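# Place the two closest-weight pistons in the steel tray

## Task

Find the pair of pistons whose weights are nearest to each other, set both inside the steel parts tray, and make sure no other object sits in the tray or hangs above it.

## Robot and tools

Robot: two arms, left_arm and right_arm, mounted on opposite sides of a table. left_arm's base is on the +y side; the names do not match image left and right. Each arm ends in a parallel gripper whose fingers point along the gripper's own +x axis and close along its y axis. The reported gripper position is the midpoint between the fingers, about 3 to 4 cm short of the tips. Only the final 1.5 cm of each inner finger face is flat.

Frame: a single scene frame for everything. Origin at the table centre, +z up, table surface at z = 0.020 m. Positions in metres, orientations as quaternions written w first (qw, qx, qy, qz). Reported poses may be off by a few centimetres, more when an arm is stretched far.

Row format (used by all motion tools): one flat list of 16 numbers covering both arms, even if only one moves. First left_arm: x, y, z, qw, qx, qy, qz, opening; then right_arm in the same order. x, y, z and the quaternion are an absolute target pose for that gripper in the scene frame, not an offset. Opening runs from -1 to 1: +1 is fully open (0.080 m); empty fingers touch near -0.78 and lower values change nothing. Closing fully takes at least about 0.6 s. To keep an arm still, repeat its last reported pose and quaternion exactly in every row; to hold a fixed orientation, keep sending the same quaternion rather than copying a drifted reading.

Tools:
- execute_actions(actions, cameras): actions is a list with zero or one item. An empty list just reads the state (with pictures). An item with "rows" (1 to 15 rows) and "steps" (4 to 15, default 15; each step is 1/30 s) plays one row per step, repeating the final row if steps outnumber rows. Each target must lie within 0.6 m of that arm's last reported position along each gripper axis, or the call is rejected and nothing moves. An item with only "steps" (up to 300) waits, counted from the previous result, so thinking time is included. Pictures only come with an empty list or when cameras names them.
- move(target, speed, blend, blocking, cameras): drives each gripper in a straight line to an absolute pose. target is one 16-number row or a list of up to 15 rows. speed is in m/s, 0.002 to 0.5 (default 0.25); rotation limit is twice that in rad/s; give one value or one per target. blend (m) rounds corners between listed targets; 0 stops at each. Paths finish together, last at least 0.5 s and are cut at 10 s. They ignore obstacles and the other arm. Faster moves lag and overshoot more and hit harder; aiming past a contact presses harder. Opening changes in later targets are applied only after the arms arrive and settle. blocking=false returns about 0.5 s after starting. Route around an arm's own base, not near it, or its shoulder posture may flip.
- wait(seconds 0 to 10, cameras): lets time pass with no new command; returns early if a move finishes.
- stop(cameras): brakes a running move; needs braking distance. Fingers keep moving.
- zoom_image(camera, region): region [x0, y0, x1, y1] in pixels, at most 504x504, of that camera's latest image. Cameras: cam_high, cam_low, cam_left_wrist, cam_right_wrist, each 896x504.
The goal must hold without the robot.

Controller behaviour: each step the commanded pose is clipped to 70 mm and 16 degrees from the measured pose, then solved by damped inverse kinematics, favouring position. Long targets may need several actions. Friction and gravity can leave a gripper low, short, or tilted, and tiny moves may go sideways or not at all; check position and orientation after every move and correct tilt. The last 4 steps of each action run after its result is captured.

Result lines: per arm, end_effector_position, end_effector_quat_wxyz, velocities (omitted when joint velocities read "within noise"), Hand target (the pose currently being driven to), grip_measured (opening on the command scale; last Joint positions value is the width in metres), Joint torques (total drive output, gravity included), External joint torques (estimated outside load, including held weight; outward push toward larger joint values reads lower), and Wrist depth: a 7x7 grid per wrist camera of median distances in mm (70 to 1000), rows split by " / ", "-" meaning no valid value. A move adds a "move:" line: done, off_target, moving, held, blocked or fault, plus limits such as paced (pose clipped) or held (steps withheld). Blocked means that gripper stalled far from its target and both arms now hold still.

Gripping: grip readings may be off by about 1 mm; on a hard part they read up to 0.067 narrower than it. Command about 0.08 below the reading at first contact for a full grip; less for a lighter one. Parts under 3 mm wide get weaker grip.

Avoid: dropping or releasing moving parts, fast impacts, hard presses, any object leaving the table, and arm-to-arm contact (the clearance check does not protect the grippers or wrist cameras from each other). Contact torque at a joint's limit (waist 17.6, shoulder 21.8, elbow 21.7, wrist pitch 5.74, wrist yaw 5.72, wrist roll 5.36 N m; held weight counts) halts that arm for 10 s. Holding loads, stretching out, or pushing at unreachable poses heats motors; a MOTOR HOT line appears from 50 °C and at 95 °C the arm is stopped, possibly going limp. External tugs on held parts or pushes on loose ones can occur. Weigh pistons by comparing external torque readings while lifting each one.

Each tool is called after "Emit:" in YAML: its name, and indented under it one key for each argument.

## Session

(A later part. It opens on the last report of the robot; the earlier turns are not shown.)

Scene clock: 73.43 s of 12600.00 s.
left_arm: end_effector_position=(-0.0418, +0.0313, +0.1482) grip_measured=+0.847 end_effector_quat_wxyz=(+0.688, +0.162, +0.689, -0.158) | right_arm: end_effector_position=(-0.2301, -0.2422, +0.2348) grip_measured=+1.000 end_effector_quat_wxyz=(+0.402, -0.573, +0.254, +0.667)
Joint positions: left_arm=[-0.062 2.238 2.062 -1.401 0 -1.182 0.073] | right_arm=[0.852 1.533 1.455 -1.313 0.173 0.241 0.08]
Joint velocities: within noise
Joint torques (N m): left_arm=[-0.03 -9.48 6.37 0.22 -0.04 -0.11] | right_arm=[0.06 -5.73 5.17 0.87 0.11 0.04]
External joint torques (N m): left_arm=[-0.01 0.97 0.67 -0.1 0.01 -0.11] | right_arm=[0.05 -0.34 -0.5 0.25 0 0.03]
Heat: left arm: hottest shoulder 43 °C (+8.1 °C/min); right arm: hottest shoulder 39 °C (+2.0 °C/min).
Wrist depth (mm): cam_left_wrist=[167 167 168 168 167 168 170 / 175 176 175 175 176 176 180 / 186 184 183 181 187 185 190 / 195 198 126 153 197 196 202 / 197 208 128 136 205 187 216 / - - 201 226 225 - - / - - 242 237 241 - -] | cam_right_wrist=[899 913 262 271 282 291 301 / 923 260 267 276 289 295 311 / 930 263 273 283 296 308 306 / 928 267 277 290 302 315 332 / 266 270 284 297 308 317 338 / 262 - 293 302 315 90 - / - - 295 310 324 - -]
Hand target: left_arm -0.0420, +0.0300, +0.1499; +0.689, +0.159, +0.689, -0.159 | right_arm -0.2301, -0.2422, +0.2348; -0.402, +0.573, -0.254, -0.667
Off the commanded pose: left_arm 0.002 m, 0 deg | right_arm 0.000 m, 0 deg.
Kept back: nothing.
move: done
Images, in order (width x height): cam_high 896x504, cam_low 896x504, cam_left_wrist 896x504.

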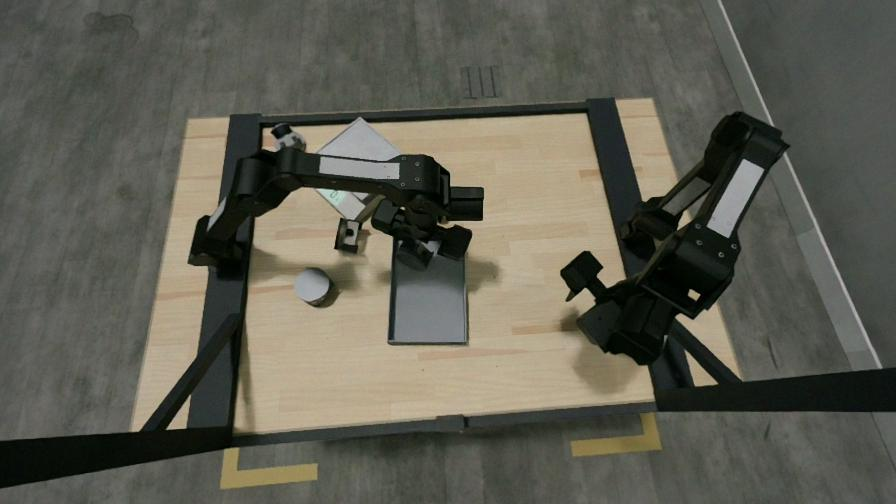

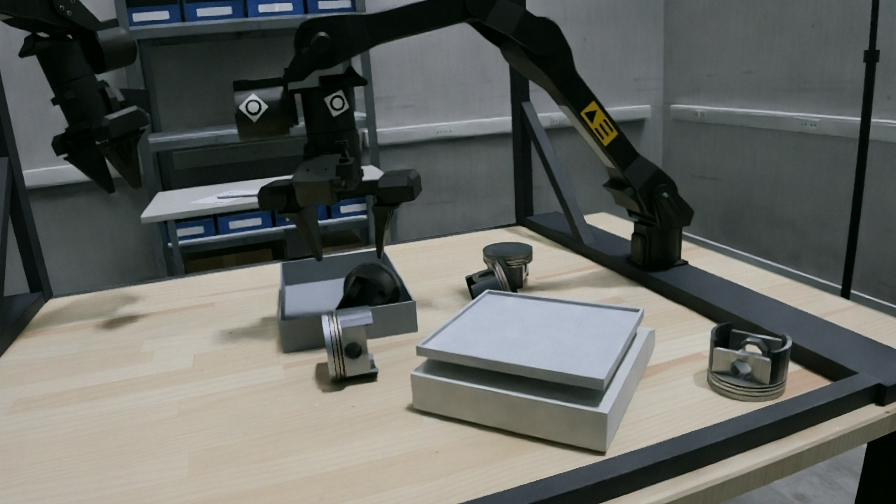

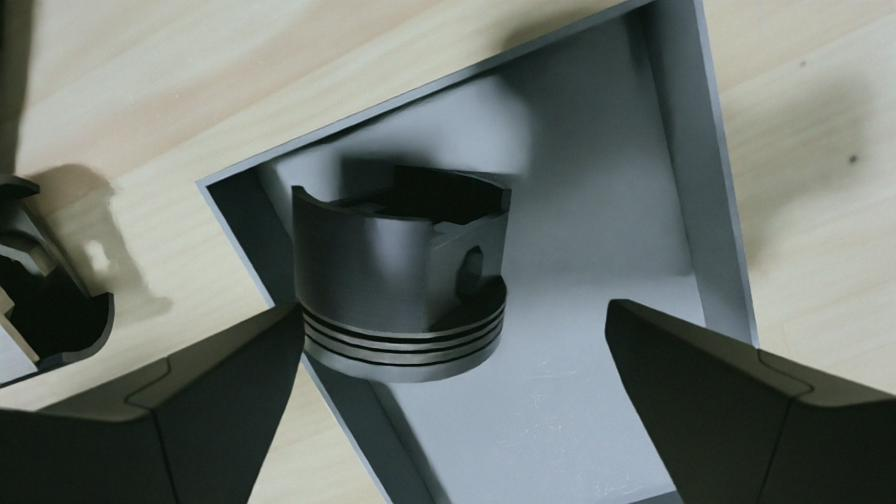

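Emit:
move:
  target:
    - [-0.03, 0.05, 0.19, 0.689, 0.159, 0.689, -0.159, 0.85, -0.2301, -0.2422, 0.2348, 0.402, -0.573, 0.254, 0.667, 1]
    - [0.15, 0.22, 0.22, 0.5, 0.5, 0.5, -0.5, 1, -0.2301, -0.2422, 0.2348, 0.402, -0.573, 0.254, 0.667, 1]
    - [0.25, 0.31, 0.20, 0.5, 0.5, 0.5, -0.5, 1, -0.2301, -0.2422, 0.2348, 0.402, -0.573, 0.254, 0.667, 1]
  speed: 0.4
  blend: [0.02,0.05,0]

Scene clock: 77.27 s of 12600.00 s.
left_arm: end_effector_position=(+0.2477, +0.3112, +0.2003) grip_measured=+1.000 end_effector_quat_wxyz=(+0.500, +0.500, +0.501, -0.498) | right_arm: end_effector_position=(-0.2301, -0.2422, +0.2348) grip_measured=+1.000 end_effector_quat_wxyz=(+0.402, -0.573, +0.254, +0.667)
Joint positions: left_arm=[1.043 1.685 1.499 -1.386 -0.003 1.035 0.08] | right_arm=[0.852 1.533 1.455 -1.313 0.173 0.241 0.08]
Joint velocities: within noise
Joint torques (N m): left_arm=[0.09 -4.76 6.53 0.45 0.16 0.16] | right_arm=[0.13 -5.63 5.21 0.91 0.13 -0.06]
External joint torques (N m): left_arm=[0.05 1.88 0.82 0.14 0.12 0.16] | right_arm=[0.08 -0.29 -0.43 0.3 0.03 -0.06]
Heat: left arm: hottest shoulder 43 °C (+7.1 °C/min); right arm: hottest shoulder 39 °C (+2.0 °C/min).
Wrist depth (mm): cam_left_wrist=[865 211 218 195 166 195 230 / 930 218 229 231 199 239 244 / 977 225 241 243 249 252 256 / - 241 240 257 266 267 273 / - 242 229 277 276 281 291 / - - 268 275 280 87 - / - - 284 289 296 - -] | cam_right_wrist=[902 932 261 272 281 290 299 / 924 261 265 278 290 295 310 / 937 262 274 282 295 308 305 / 953 268 278 289 302 316 332 / 265 271 285 297 307 317 339 / 262 - 293 303 315 90 - / - - 297 308 324 - -]
Hand target: left_arm +0.2500, +0.3100, +0.2000; +0.500, +0.500, +0.500, -0.500 | right_arm -0.2301, -0.2422, +0.2348; -0.402, +0.573, -0.254, -0.667
Off the commanded pose: left_arm 0.003 m, 0 deg | right_arm 0.000 m, 0 deg.
Kept back: nothing.
move: done; blend cut to 0 m at target 2

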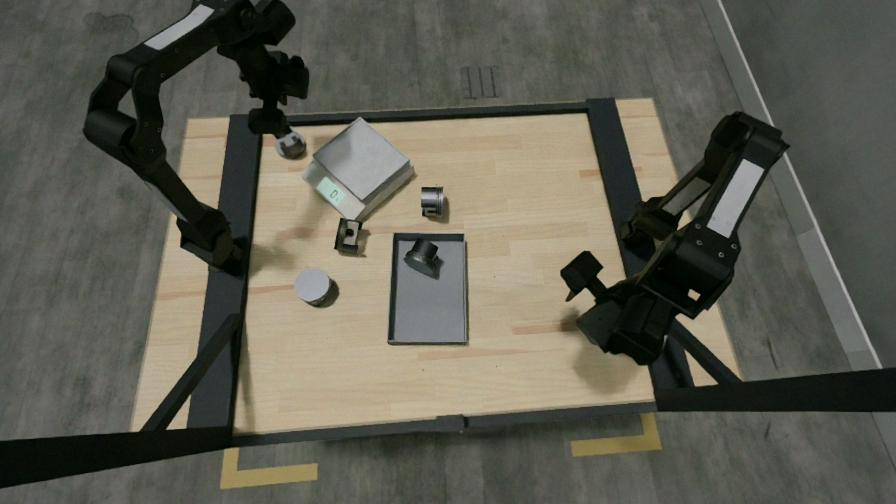

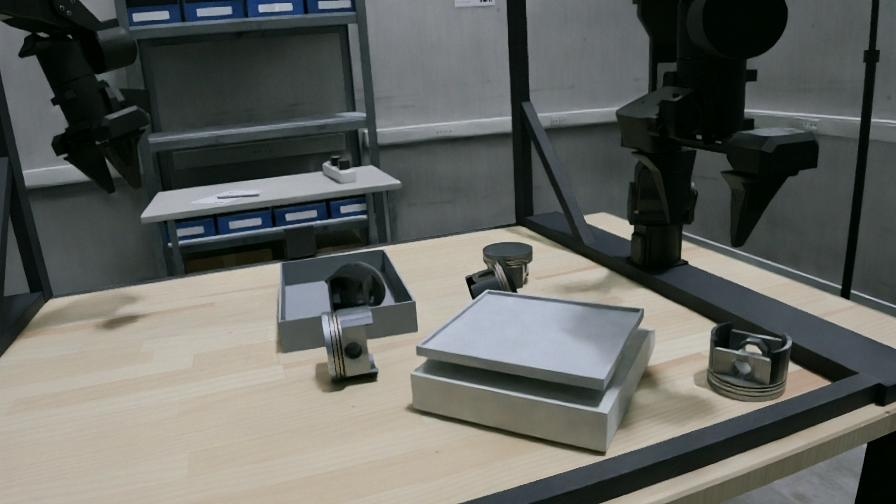

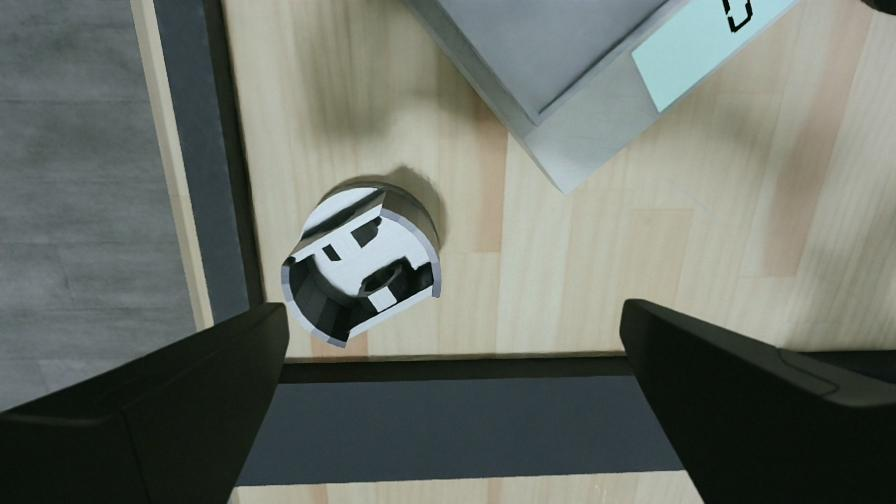

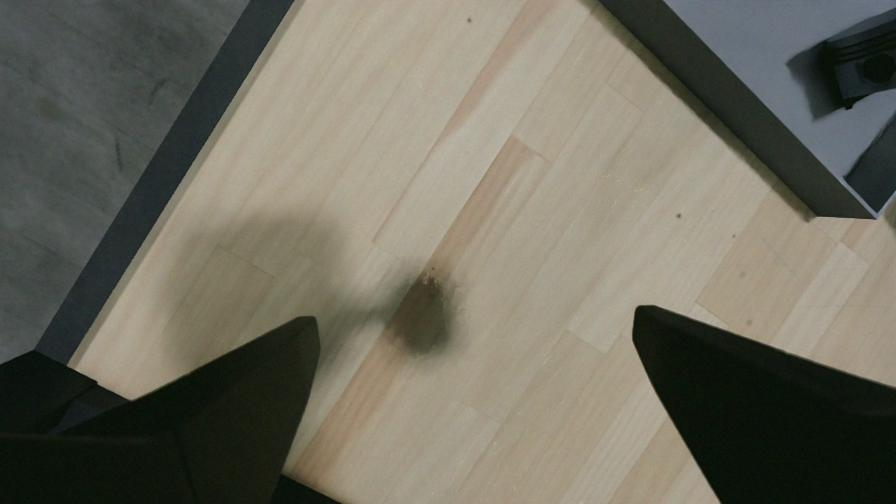

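Emit:
move:
  target:
    - [0.286, 0.338, 0.15, 0.1949, 0.6797, 0.1949, -0.6797, 1, -0.2301, -0.2422, 0.2348, 0.402, -0.573, 0.254, 0.667, 1]
  speed: 0.4
  cameras: ["cam_left_wrist","cam_low"]

Scene clock: 79.43 s of 12600.00 s.
left_arm: end_effector_position=(+0.2876, +0.3365, +0.1558) grip_measured=+1.000 end_effector_quat_wxyz=(+0.199, +0.685, +0.192, -0.674) | right_arm: end_effector_position=(-0.2301, -0.2422, +0.2348) grip_measured=+1.000 end_effector_quat_wxyz=(+0.402, -0.573, +0.254, +0.667)
Joint positions: left_arm=[1.173 1.766 1.416 -1.202 -0.003 2.178 0.08] | right_arm=[0.852 1.533 1.455 -1.313 0.173 0.241 0.08]
Joint velocities: within noise
Joint torques (N m): left_arm=[0.27 -5.2 4.32 0.43 0.17 0.16] | right_arm=[0.1 -5.7 5.29 0.93 0.12 0.01]
External joint torques (N m): left_arm=[0.27 2.09 -1.45 0.12 0.12 0.16] | right_arm=[0.11 -0.33 -0.38 0.32 0.01 0]
Heat: left arm: hottest shoulder 43 °C (+6.1 °C/min); right arm: hottest shoulder 39 °C (+2.0 °C/min).
Wrist depth (mm): cam_left_wrist=[176 176 179 179 182 184 171 / 185 186 188 187 191 193 176 / 181 195 197 182 202 199 185 / - 189 207 191 212 196 198 / - 213 201 193 221 202 231 / - - - 218 220 87 - / - - - - 231 - -] | cam_right_wrist=[912 915 261 272 281 290 297 / 929 261 267 278 287 294 308 / 936 263 273 284 295 308 305 / 955 268 277 288 303 315 329 / 266 271 284 296 308 318 339 / 261 - 292 302 315 90 - / - - 296 311 322 - -]
Hand target: left_arm +0.2859, +0.3380, +0.1500; +0.195, +0.680, +0.195, -0.680 | right_arm -0.2301, -0.2422, +0.2348; -0.402, +0.573, -0.254, -0.667
Off the commanded pose: left_arm 0.006 m, 1 deg | right_arm 0.000 m, 0 deg.
Kept back: nothing.
move: done
Images, in order (width x height): cam_low 896x504, cam_left_wrist 896x504.

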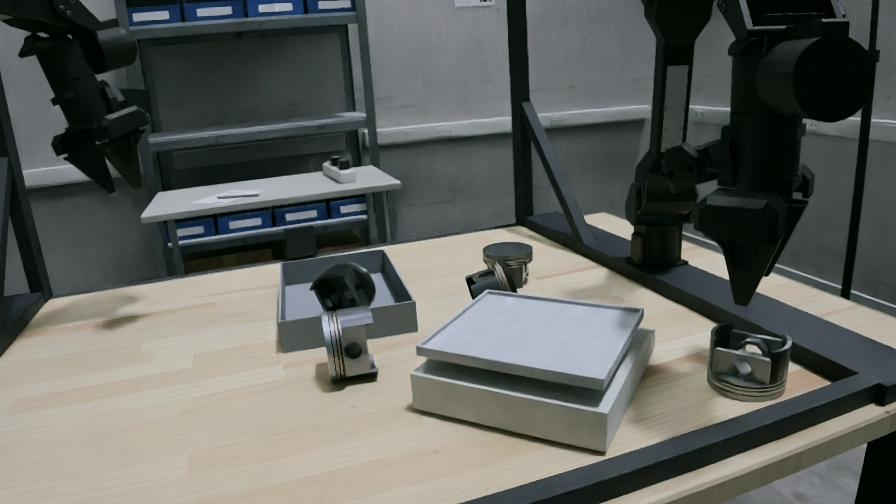

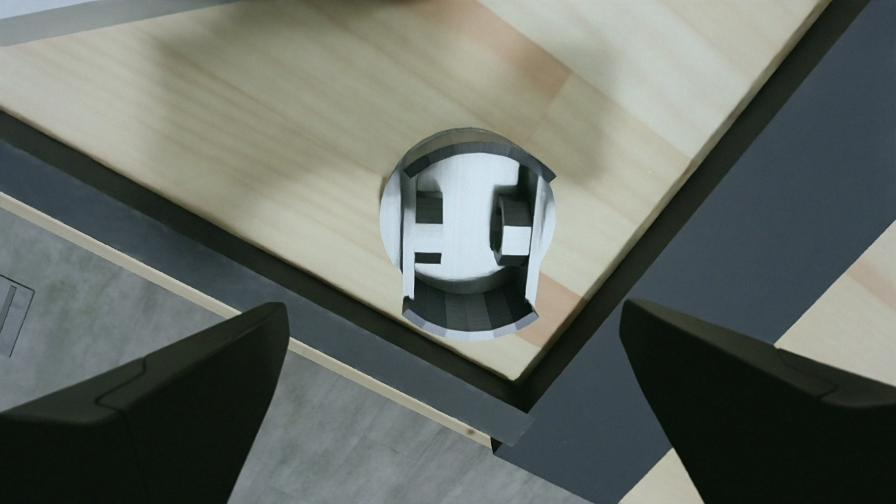

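Emit:
move:
  target:
    - [0.285, 0.3455, 0.082, 0.1949, 0.6797, 0.1949, -0.6797, 1, -0.2301, -0.2422, 0.2348, 0.402, -0.573, 0.254, 0.667, 1]
    - [0.285, 0.3455, 0.082, 0.1949, 0.6797, 0.1949, -0.6797, 0.15, -0.2301, -0.2422, 0.2348, 0.402, -0.573, 0.254, 0.667, 1]
  speed: 0.12
  cameras: ["cam_left_wrist","cam_low"]

Scene clock: 81.23 s of 12600.00 s.
left_arm: end_effector_position=(+0.2875, +0.3437, +0.0869) grip_measured=+0.289 end_effector_quat_wxyz=(+0.198, +0.685, +0.192, -0.674) | right_arm: end_effector_position=(-0.2301, -0.2422, +0.2348) grip_measured=+1.000 end_effector_quat_wxyz=(+0.402, -0.573, +0.254, +0.667)
Joint positions: left_arm=[1.193 1.821 1.202 -0.935 -0.002 2.2 0.048] | right_arm=[0.852 1.533 1.455 -1.313 0.173 0.241 0.08]
Joint velocities: within noise
Joint torques (N m): left_arm=[0.26 -5.36 4.07 0.44 0.14 0.14] | right_arm=[-0.04 -5.68 5.19 0.91 0.13 0.03]
External joint torques (N m): left_arm=[0.23 1.93 -1.28 0.15 0.11 0.14] | right_arm=[-0.04 -0.28 -0.47 0.31 0.02 0.03]
Heat: left arm: hottest shoulder 42 °C (+3.0 °C/min); right arm: hottest shoulder 39 °C (+1.0 °C/min).
Wrist depth (mm): cam_left_wrist=[115 115 117 118 119 120 121 / 120 122 123 124 125 126 127 / 127 128 128 114 131 134 131 / 134 135 134 117 137 141 127 / 123 141 101 124 101 145 127 / - - 109 128 110 - 134 / - - 142 110 110 - -] | cam_right_wrist=[902 927 261 272 281 290 298 / 912 261 267 277 289 295 304 / 947 262 274 284 295 308 305 / 937 268 277 289 301 315 331 / 266 273 285 294 306 318 340 / 262 - 291 303 315 90 - / - - 297 310 322 - -]
Hand target: left_arm +0.2849, +0.3455, +0.0820; +0.195, +0.680, +0.195, -0.680 | right_arm -0.2301, -0.2422, +0.2348; -0.402, +0.573, -0.254, -0.667
Off the commanded pose: left_arm 0.006 m, 1 deg | right_arm 0.000 m, 0 deg.
Kept back: nothing.
move: done
Images, in order (width x height): cam_low 896x504, cam_left_wrist 896x504.

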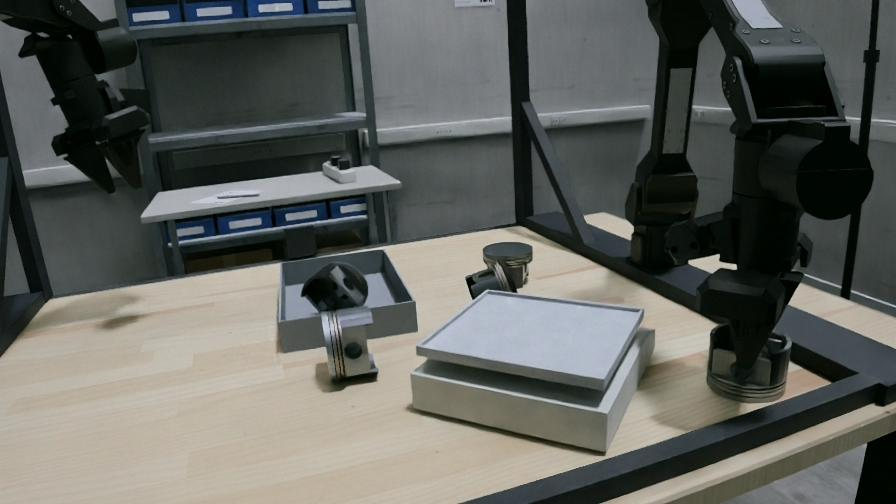

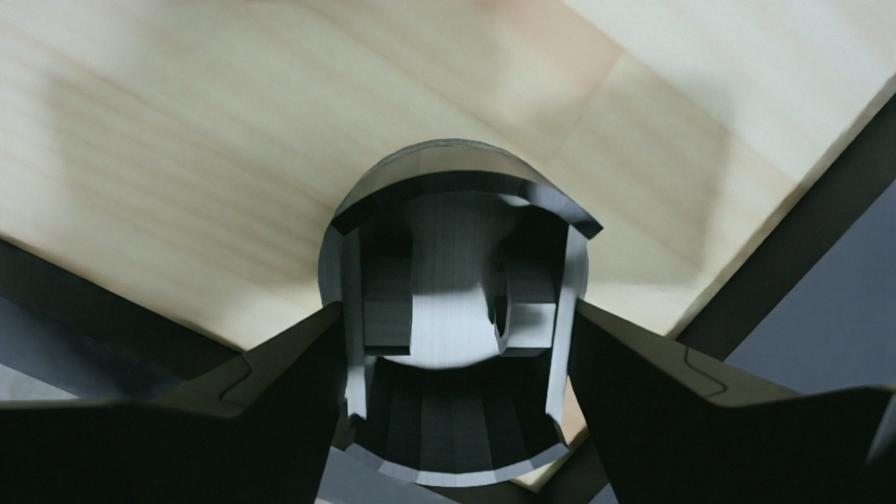

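Emit:
move:
  target:
    - [0.283, 0.343, 0.18, 0.1949, 0.6797, 0.1949, -0.6797, 0.15, -0.2301, -0.2422, 0.2348, 0.402, -0.573, 0.254, 0.667, 1]
    - [0.205, 0.165, 0.185, 0.1949, 0.6797, 0.1949, -0.6797, 0.15, -0.2301, -0.2422, 0.2348, 0.402, -0.573, 0.254, 0.667, 1]
    - [0.205, 0.165, 0.162, 0.1949, 0.6797, 0.1949, -0.6797, 0.15, -0.2301, -0.2422, 0.2348, 0.402, -0.573, 0.254, 0.667, 1]
    - [0.205, 0.165, 0.146, 0.1949, 0.6797, 0.1949, -0.6797, 0.15, -0.2301, -0.2422, 0.2348, 0.402, -0.573, 0.254, 0.667, 1]
    - [0.205, 0.165, 0.146, 0.1949, 0.6797, 0.1949, -0.6797, 0.65, -0.2301, -0.2422, 0.2348, 0.402, -0.573, 0.254, 0.667, 1]
  speed: [0.2,0.3,0.2,0.05,0.1]
  blend: [0.02,0.02,0.005,0,0]
  cameras: ["cam_left_wrist","cam_low","cam_high"]

Emit:
zoom_image:
  camera: "cam_high"
  region: [300, 160, 360, 220]

Emit:
zoom_image:
  camera: "cam_high"
  region: [290, 180, 490, 350]

Scene clock: 84.13 s of 12600.00 s.
left_arm: end_effector_position=(+0.2050, +0.1628, +0.1509) grip_measured=+0.647 end_effector_quat_wxyz=(+0.198, +0.682, +0.187, -0.679) | right_arm: end_effector_position=(-0.2301, -0.2422, +0.2348) grip_measured=+1.000 end_effector_quat_wxyz=(+0.402, -0.573, +0.254, +0.667)
Joint positions: left_arm=[0.631 1.946 1.63 -1.239 0.002 1.645 0.064] | right_arm=[0.852 1.533 1.455 -1.313 0.173 0.241 0.08]
Joint velocities: within noise
Joint torques (N m): left_arm=[0.19 -6.84 4.49 0.43 0 -0.12] | right_arm=[-0.02 -5.85 5.31 0.9 0.14 0.03]
External joint torques (N m): left_arm=[0.16 1.82 -1.28 0.1 -0.05 -0.12] | right_arm=[-0.02 -0.44 -0.38 0.29 0.03 0.02]
Heat: left arm: hottest shoulder 43 °C (+4.1 °C/min); right arm: hottest shoulder 39 °C (+1.0 °C/min).
Wrist depth (mm): cam_left_wrist=[114 115 117 118 119 122 181 / 178 122 123 124 126 128 191 / 187 128 129 107 131 136 201 / 197 136 133 118 119 144 213 / 208 207 103 110 102 184 226 / - - 117 126 116 - 237 / - - 164 111 251 - -] | cam_right_wrist=[907 910 261 271 282 292 298 / 921 262 267 277 288 296 258 / 924 263 273 284 296 307 300 / 952 267 278 289 301 316 331 / 265 272 285 296 307 318 340 / 262 - 292 303 315 90 - / - - 296 310 323 - -]
Hand target: left_arm +0.2050, +0.1650, +0.1461; +0.195, +0.680, +0.195, -0.680 | right_arm -0.2301, -0.2422, +0.2348; -0.402, +0.573, -0.254, -0.667
Off the commanded pose: left_arm 0.005 m, 1 deg | right_arm 0.000 m, 0 deg.
Kept back: nothing.
move: done; blend cut to 0.0115 m at target 2
Images, in order (width x height): cam_high 896x504, cam_low 896x504, cam_left_wrist 896x504.

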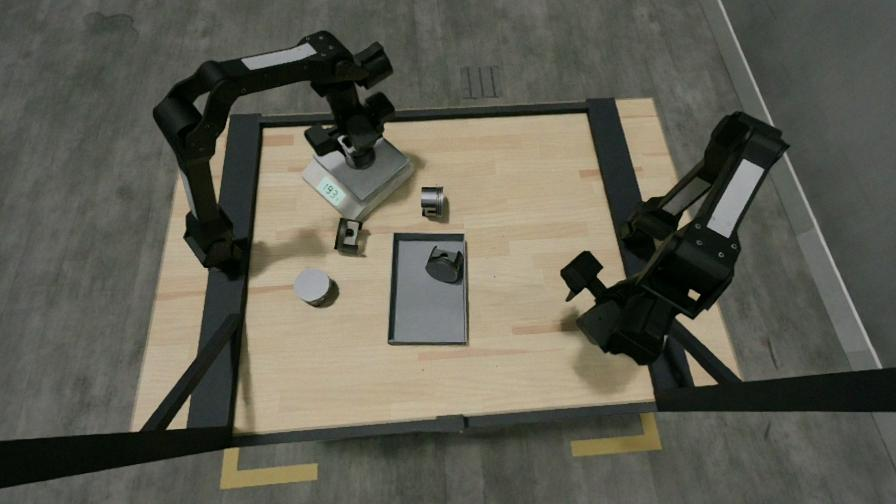

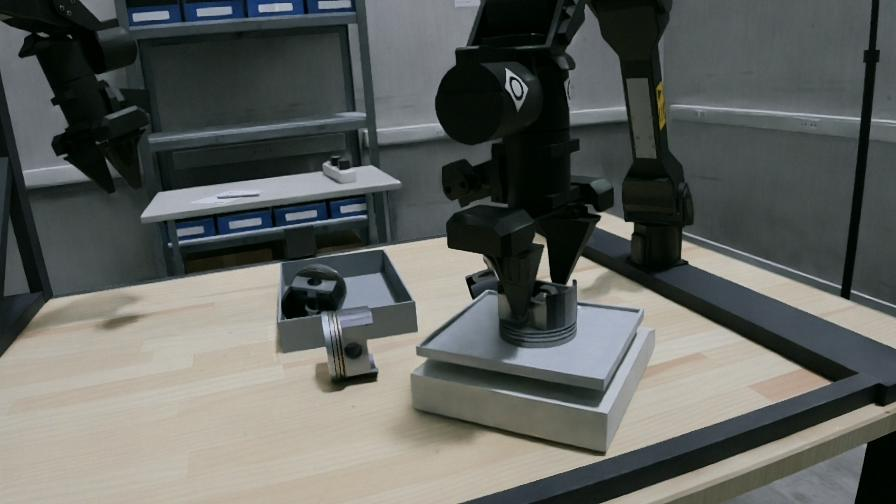

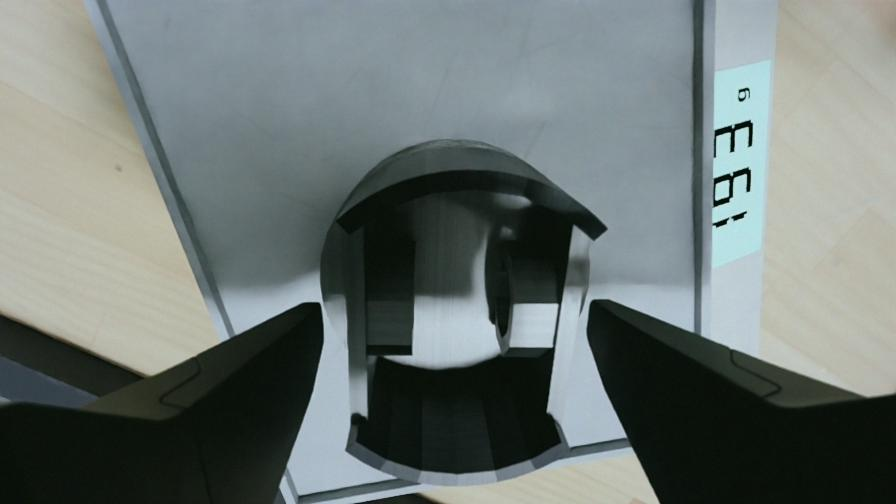

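Scaled by 8.400.

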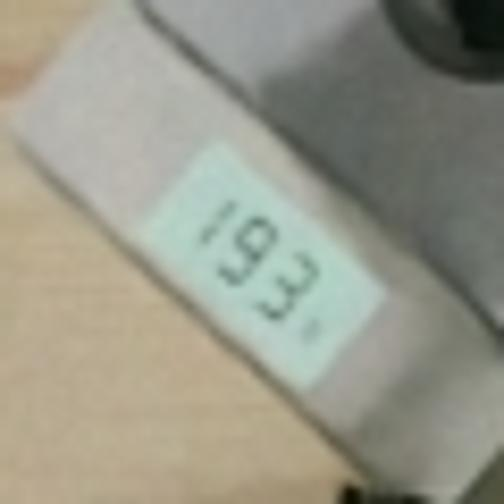

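Scaled by 2.520.

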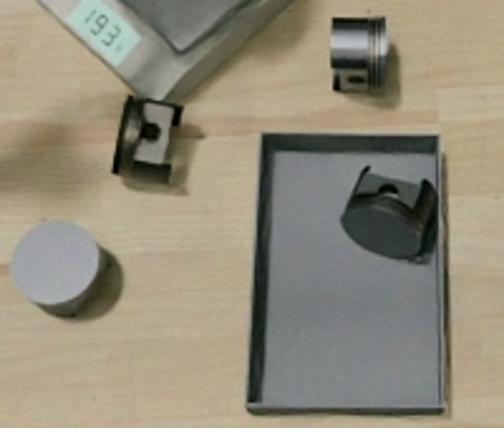

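Emit:
move:
  target:
    - [0.205, 0.165, 0.147, 0.1949, 0.6797, 0.1949, -0.6797, 0.8, -0.2301, -0.2422, 0.2348, 0.402, -0.573, 0.254, 0.667, 1]
    - [0.2, 0.17, 0.2, 0.1949, 0.6797, 0.1949, -0.6797, 1, -0.2301, -0.2422, 0.2348, 0.402, -0.573, 0.254, 0.667, 1]
    - [-0.098, 0.2634, 0.14, 0, 0.7071, 0, -0.7071, 1, -0.2301, -0.2422, 0.2348, 0.402, -0.573, 0.254, 0.667, 1]
  speed: [0.1,0.2,0.35]
  blend: [0,0.0,0]

Scene clock: 88.00 s of 12600.00 s.
left_arm: end_effector_position=(-0.0982, +0.2613, +0.1435) grip_measured=+1.000 end_effector_quat_wxyz=(+0.004, +0.704, -0.004, -0.710) | right_arm: end_effector_position=(-0.2301, -0.2422, +0.2348) grip_measured=+1.000 end_effector_quat_wxyz=(+0.402, -0.573, +0.254, +0.667)
Joint positions: left_arm=[-0.393 1.373 0.975 -1.159 0.003 1.174 0.08] | right_arm=[0.852 1.533 1.455 -1.313 0.173 0.241 0.08]
Joint velocities: within noise
Joint torques (N m): left_arm=[-0.38 -2.76 4.42 0.48 -0.05 -0.12] | right_arm=[-0.04 -5.64 5.08 0.89 0.12 0.04]
External joint torques (N m): left_arm=[-0.39 1.41 -1.27 0.14 -0.09 -0.12] | right_arm=[-0.05 -0.19 -0.59 0.29 0.01 0.04]
Heat: left arm: hottest shoulder 43 °C (+4.0 °C/min); right arm: hottest shoulder 39 °C (+1.0 °C/min).
Wrist depth (mm): cam_left_wrist=[166 168 169 171 173 175 175 / 175 176 178 180 182 184 183 / 184 185 186 141 190 195 189 / 192 195 196 148 199 205 191 / 202 203 208 157 211 213 198 / - - 219 225 229 87 - / - - 182 241 245 - -] | cam_right_wrist=[900 921 261 272 280 290 299 / 927 260 267 277 288 295 257 / 940 262 273 283 295 308 300 / 956 267 279 289 303 317 330 / 265 271 285 295 307 319 341 / 263 - 291 303 315 90 - / - - 298 310 323 - -]
Hand target: left_arm -0.0979, +0.2635, +0.1400; +0.000, +0.707, +0.000, -0.707 | right_arm -0.2301, -0.2422, +0.2348; -0.402, +0.573, -0.254, -0.667
Off the commanded pose: left_arm 0.004 m, 1 deg | right_arm 0.000 m, 0 deg.
Kept back: nothing.
move: done

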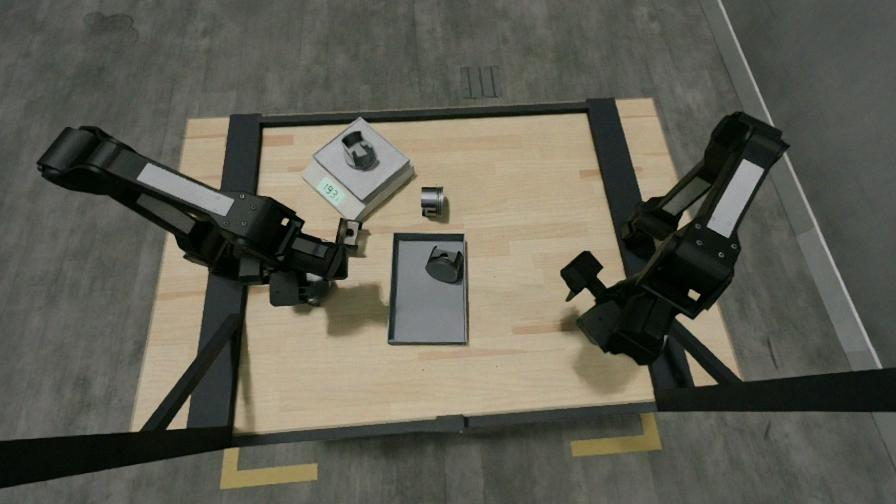

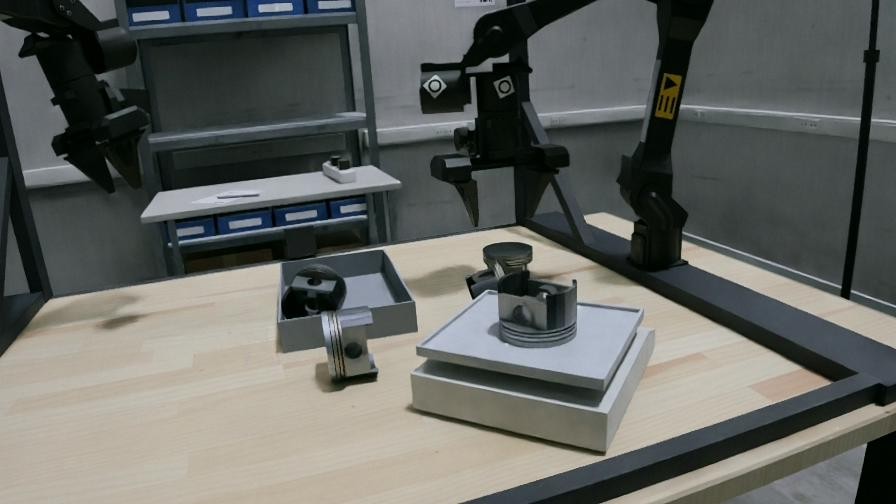

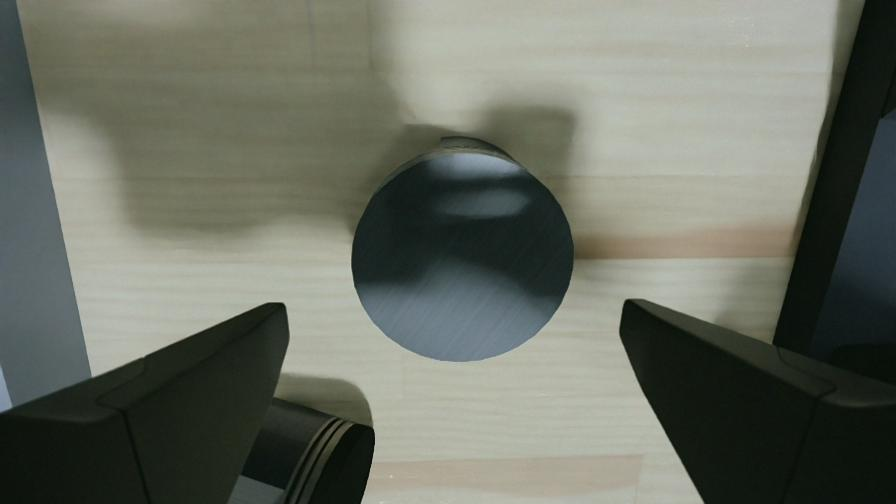

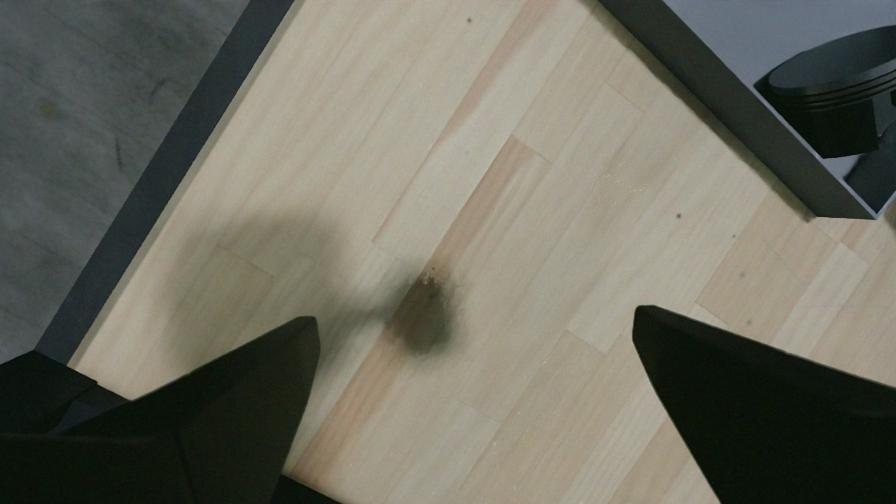

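Emit:
move:
  target:
    - [-0.0965, 0.2666, 0.087, 0, 0.7071, 0, -0.7071, 1, -0.2301, -0.2422, 0.2348, 0.402, -0.573, 0.254, 0.667, 1]
    - [-0.0965, 0.2666, 0.087, 0, 0.7071, 0, -0.7071, 0.6, -0.2301, -0.2422, 0.2348, 0.402, -0.573, 0.254, 0.667, 1]
    - [-0.0965, 0.26, 0.16, 0, 0.7071, 0, -0.7071, 0.6, -0.2301, -0.2422, 0.2348, 0.402, -0.573, 0.254, 0.667, 1]
    - [-0.135, 0.035, 0.16, 0, 0.7071, 0, -0.7071, 0.6, -0.2301, -0.2422, 0.2348, 0.402, -0.573, 0.254, 0.667, 1]
  speed: [0.12,0.1,0.2,0.3]
  blend: [0,0,0.03,0]

Scene clock: 91.33 s of 12600.00 s.
left_arm: end_effector_position=(-0.1355, +0.0375, +0.1606) grip_measured=+0.779 end_effector_quat_wxyz=(+0.000, +0.707, +0.002, -0.708) | right_arm: end_effector_position=(-0.2301, -0.2422, +0.2348) grip_measured=+1.000 end_effector_quat_wxyz=(+0.402, -0.573, +0.254, +0.667)
Joint positions: left_arm=[-0.275 2.296 2.21 -1.486 0.002 1.289 0.07] | right_arm=[0.852 1.533 1.455 -1.313 0.173 0.241 0.08]
Joint velocities: within noise
Joint torques (N m): left_arm=[0.13 -8.81 7.05 0.21 -0.01 0.15] | right_arm=[-0.05 -5.71 5.32 0.92 0.14 0.03]
External joint torques (N m): left_arm=[0.18 2.02 1.37 -0.1 -0.06 0.15] | right_arm=[-0.06 -0.29 -0.37 0.31 0.03 0.03]
Heat: left arm: hottest shoulder 42 °C (+3.0 °C/min); right arm: hottest shoulder 39 °C (+1.0 °C/min).
Wrist depth (mm): cam_left_wrist=[171 170 175 177 180 185 189 / 181 179 184 186 188 196 201 / 191 187 192 192 196 208 212 / 200 199 - - 95 220 225 / 212 209 98 - 99 231 239 / - - - 103 103 - - / - - 226 231 226 - -] | cam_right_wrist=[912 928 262 271 283 291 300 / 922 260 266 277 289 297 257 / 941 262 274 282 294 307 300 / 942 267 278 289 302 316 330 / 264 271 285 296 307 318 339 / 262 - 292 302 314 90 - / - - 297 309 323 - -]
Hand target: left_arm -0.1350, +0.0351, +0.1599; +0.000, +0.707, +0.000, -0.707 | right_arm -0.2301, -0.2422, +0.2348; -0.402, +0.573, -0.254, -0.667
Off the commanded pose: left_arm 0.003 m, 0 deg | right_arm 0.000 m, 0 deg.
Kept back: nothing.
move: done

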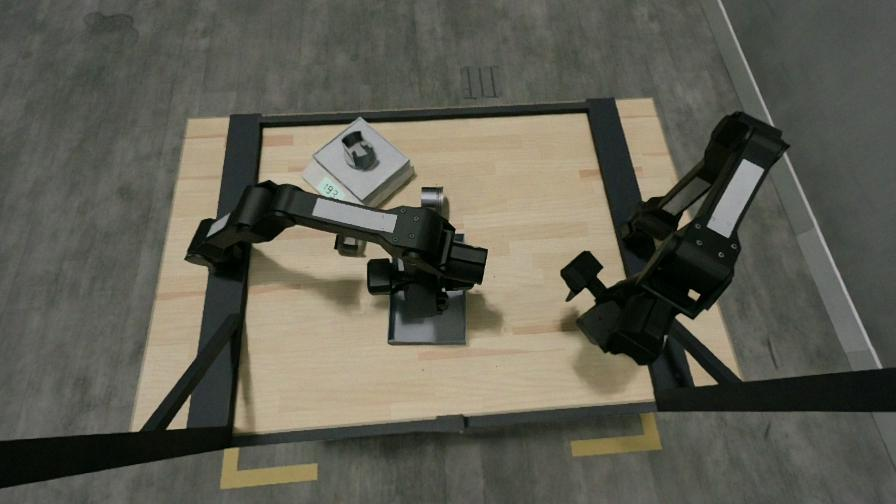

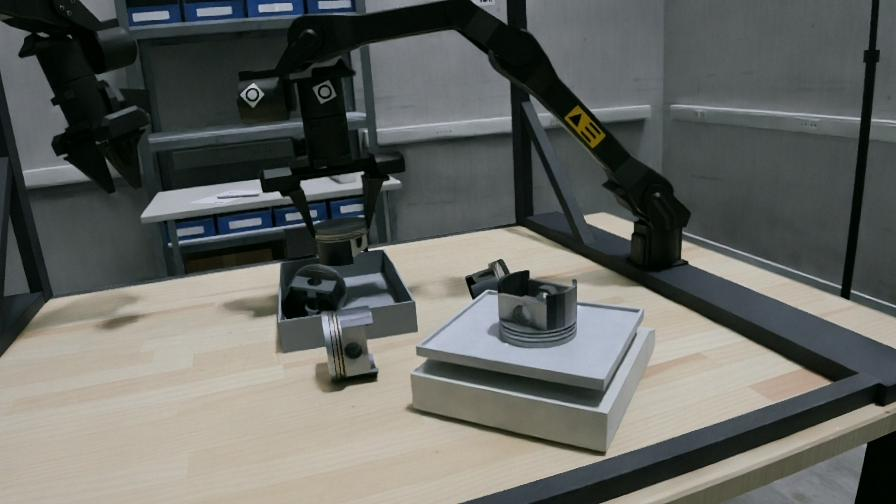

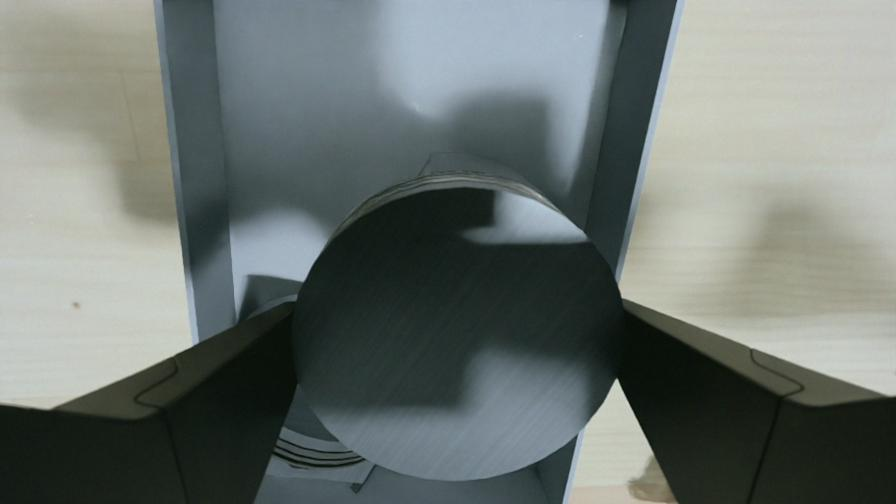

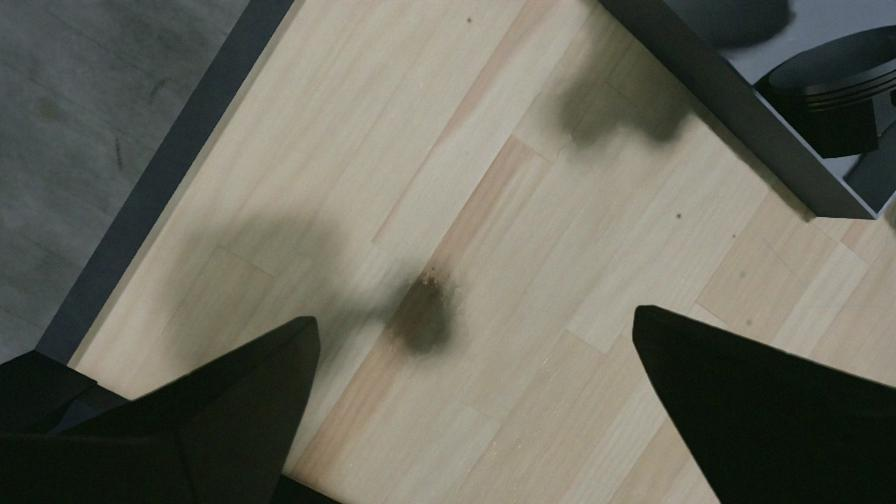

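Emit:
move:
  target:
    - [-0.163, 0.026, 0.12, 0, 0.7071, 0, -0.7071, 0.6, -0.2301, -0.2422, 0.2348, 0.402, -0.573, 0.254, 0.667, 1]
    - [-0.163, 0.026, 0.089, 0, 0.7071, 0, -0.7071, 0.6, -0.2301, -0.2422, 0.2348, 0.402, -0.573, 0.254, 0.667, 1]
  speed: [0.15,0.06]
  blend: [0.01,0]
  cameras: ["cam_left_wrist","cam_low","cam_high"]

Emit:
zoom_image:
  camera: "cam_low"
  region: [230, 180, 450, 360]

Scene clock: 93.00 s of 12600.00 s.
left_arm: end_effector_position=(-0.1648, +0.0229, +0.0982) grip_measured=+0.779 end_effector_quat_wxyz=(+0.006, +0.704, -0.009, -0.710) | right_arm: end_effector_position=(-0.2301, -0.2422, +0.2348) grip_measured=+1.000 end_effector_quat_wxyz=(+0.402, -0.573, +0.254, +0.667)
Joint positions: left_arm=[-0.327 2.373 2.094 -1.27 0 1.244 0.07] | right_arm=[0.852 1.533 1.455 -1.313 0.173 0.241 0.08]
Joint velocities: within noise
Joint torques (N m): left_arm=[0.11 -9.3 3.39 0.76 0.04 -0.13] | right_arm=[-0.14 -5.95 5.28 0.88 0.12 0]
External joint torques (N m): left_arm=[0.16 2.12 -2.43 0.37 0 -0.13] | right_arm=[-0.18 -0.47 -0.48 0.26 0.01 0]
Heat: left arm: hottest shoulder 43 °C (+4.0 °C/min); right arm: hottest shoulder 39 °C (+1.0 °C/min).
Wrist depth (mm): cam_left_wrist=[- 109 122 123 126 126 127 / - 126 128 130 130 132 108 / - 123 134 133 136 138 117 / 142 137 - - 95 145 149 / 151 127 97 - 99 151 162 / - - - 104 103 - - / - - 149 111 176 - -] | cam_right_wrist=[896 924 262 271 282 286 180 / 914 262 267 277 289 296 257 / 923 263 273 284 295 308 302 / 952 268 278 289 303 316 329 / 266 271 283 295 308 319 339 / 263 - 292 302 314 90 - / - - 296 311 324 - -]
Hand target: left_arm -0.1630, +0.0260, +0.0891; +0.000, +0.707, +0.000, -0.707 | right_arm -0.2301, -0.2422, +0.2348; -0.402, +0.573, -0.254, -0.667
Off the commanded pose: left_arm 0.010 m, 1 deg | right_arm 0.000 m, 0 deg.
Kept back: nothing.
move: off_target (left_arm)
Images, in order (width x height): cam_high 896x504, cam_low 896x504, cam_left_wrist 896x504.

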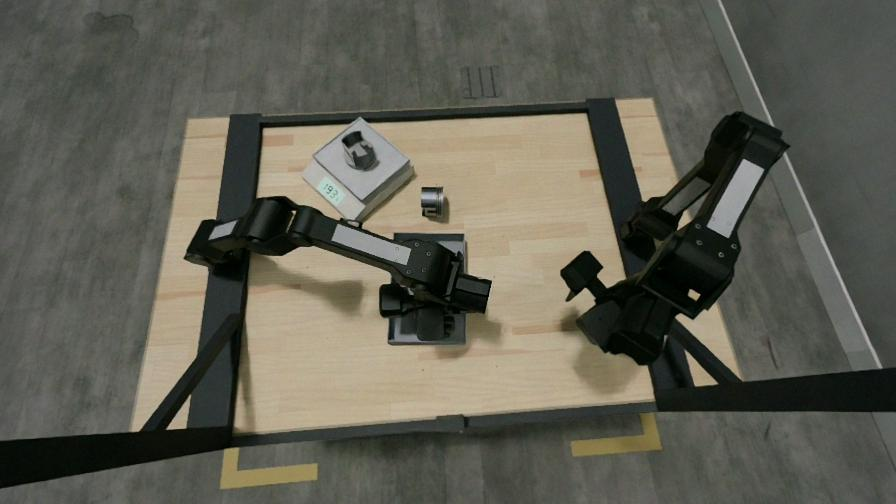

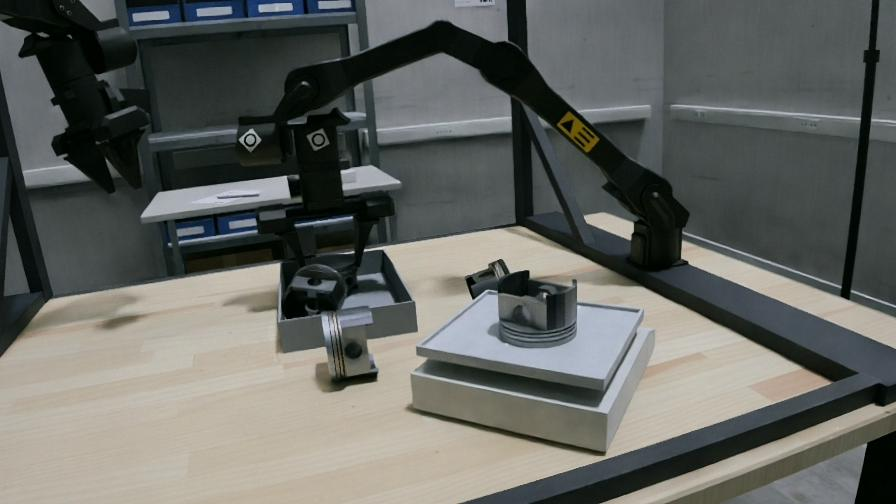

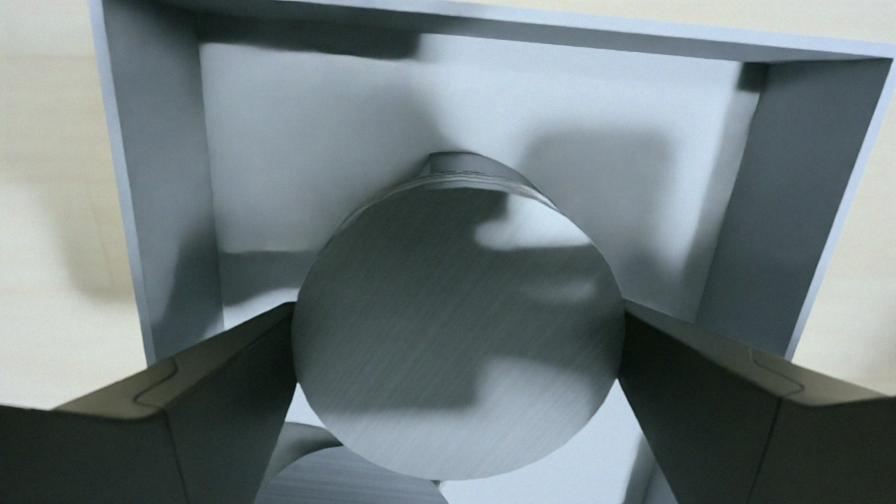

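Scaled by 2.291.

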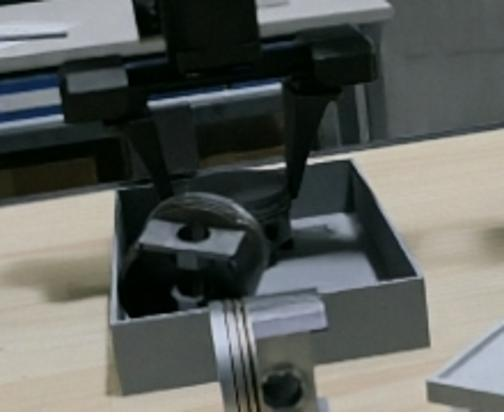

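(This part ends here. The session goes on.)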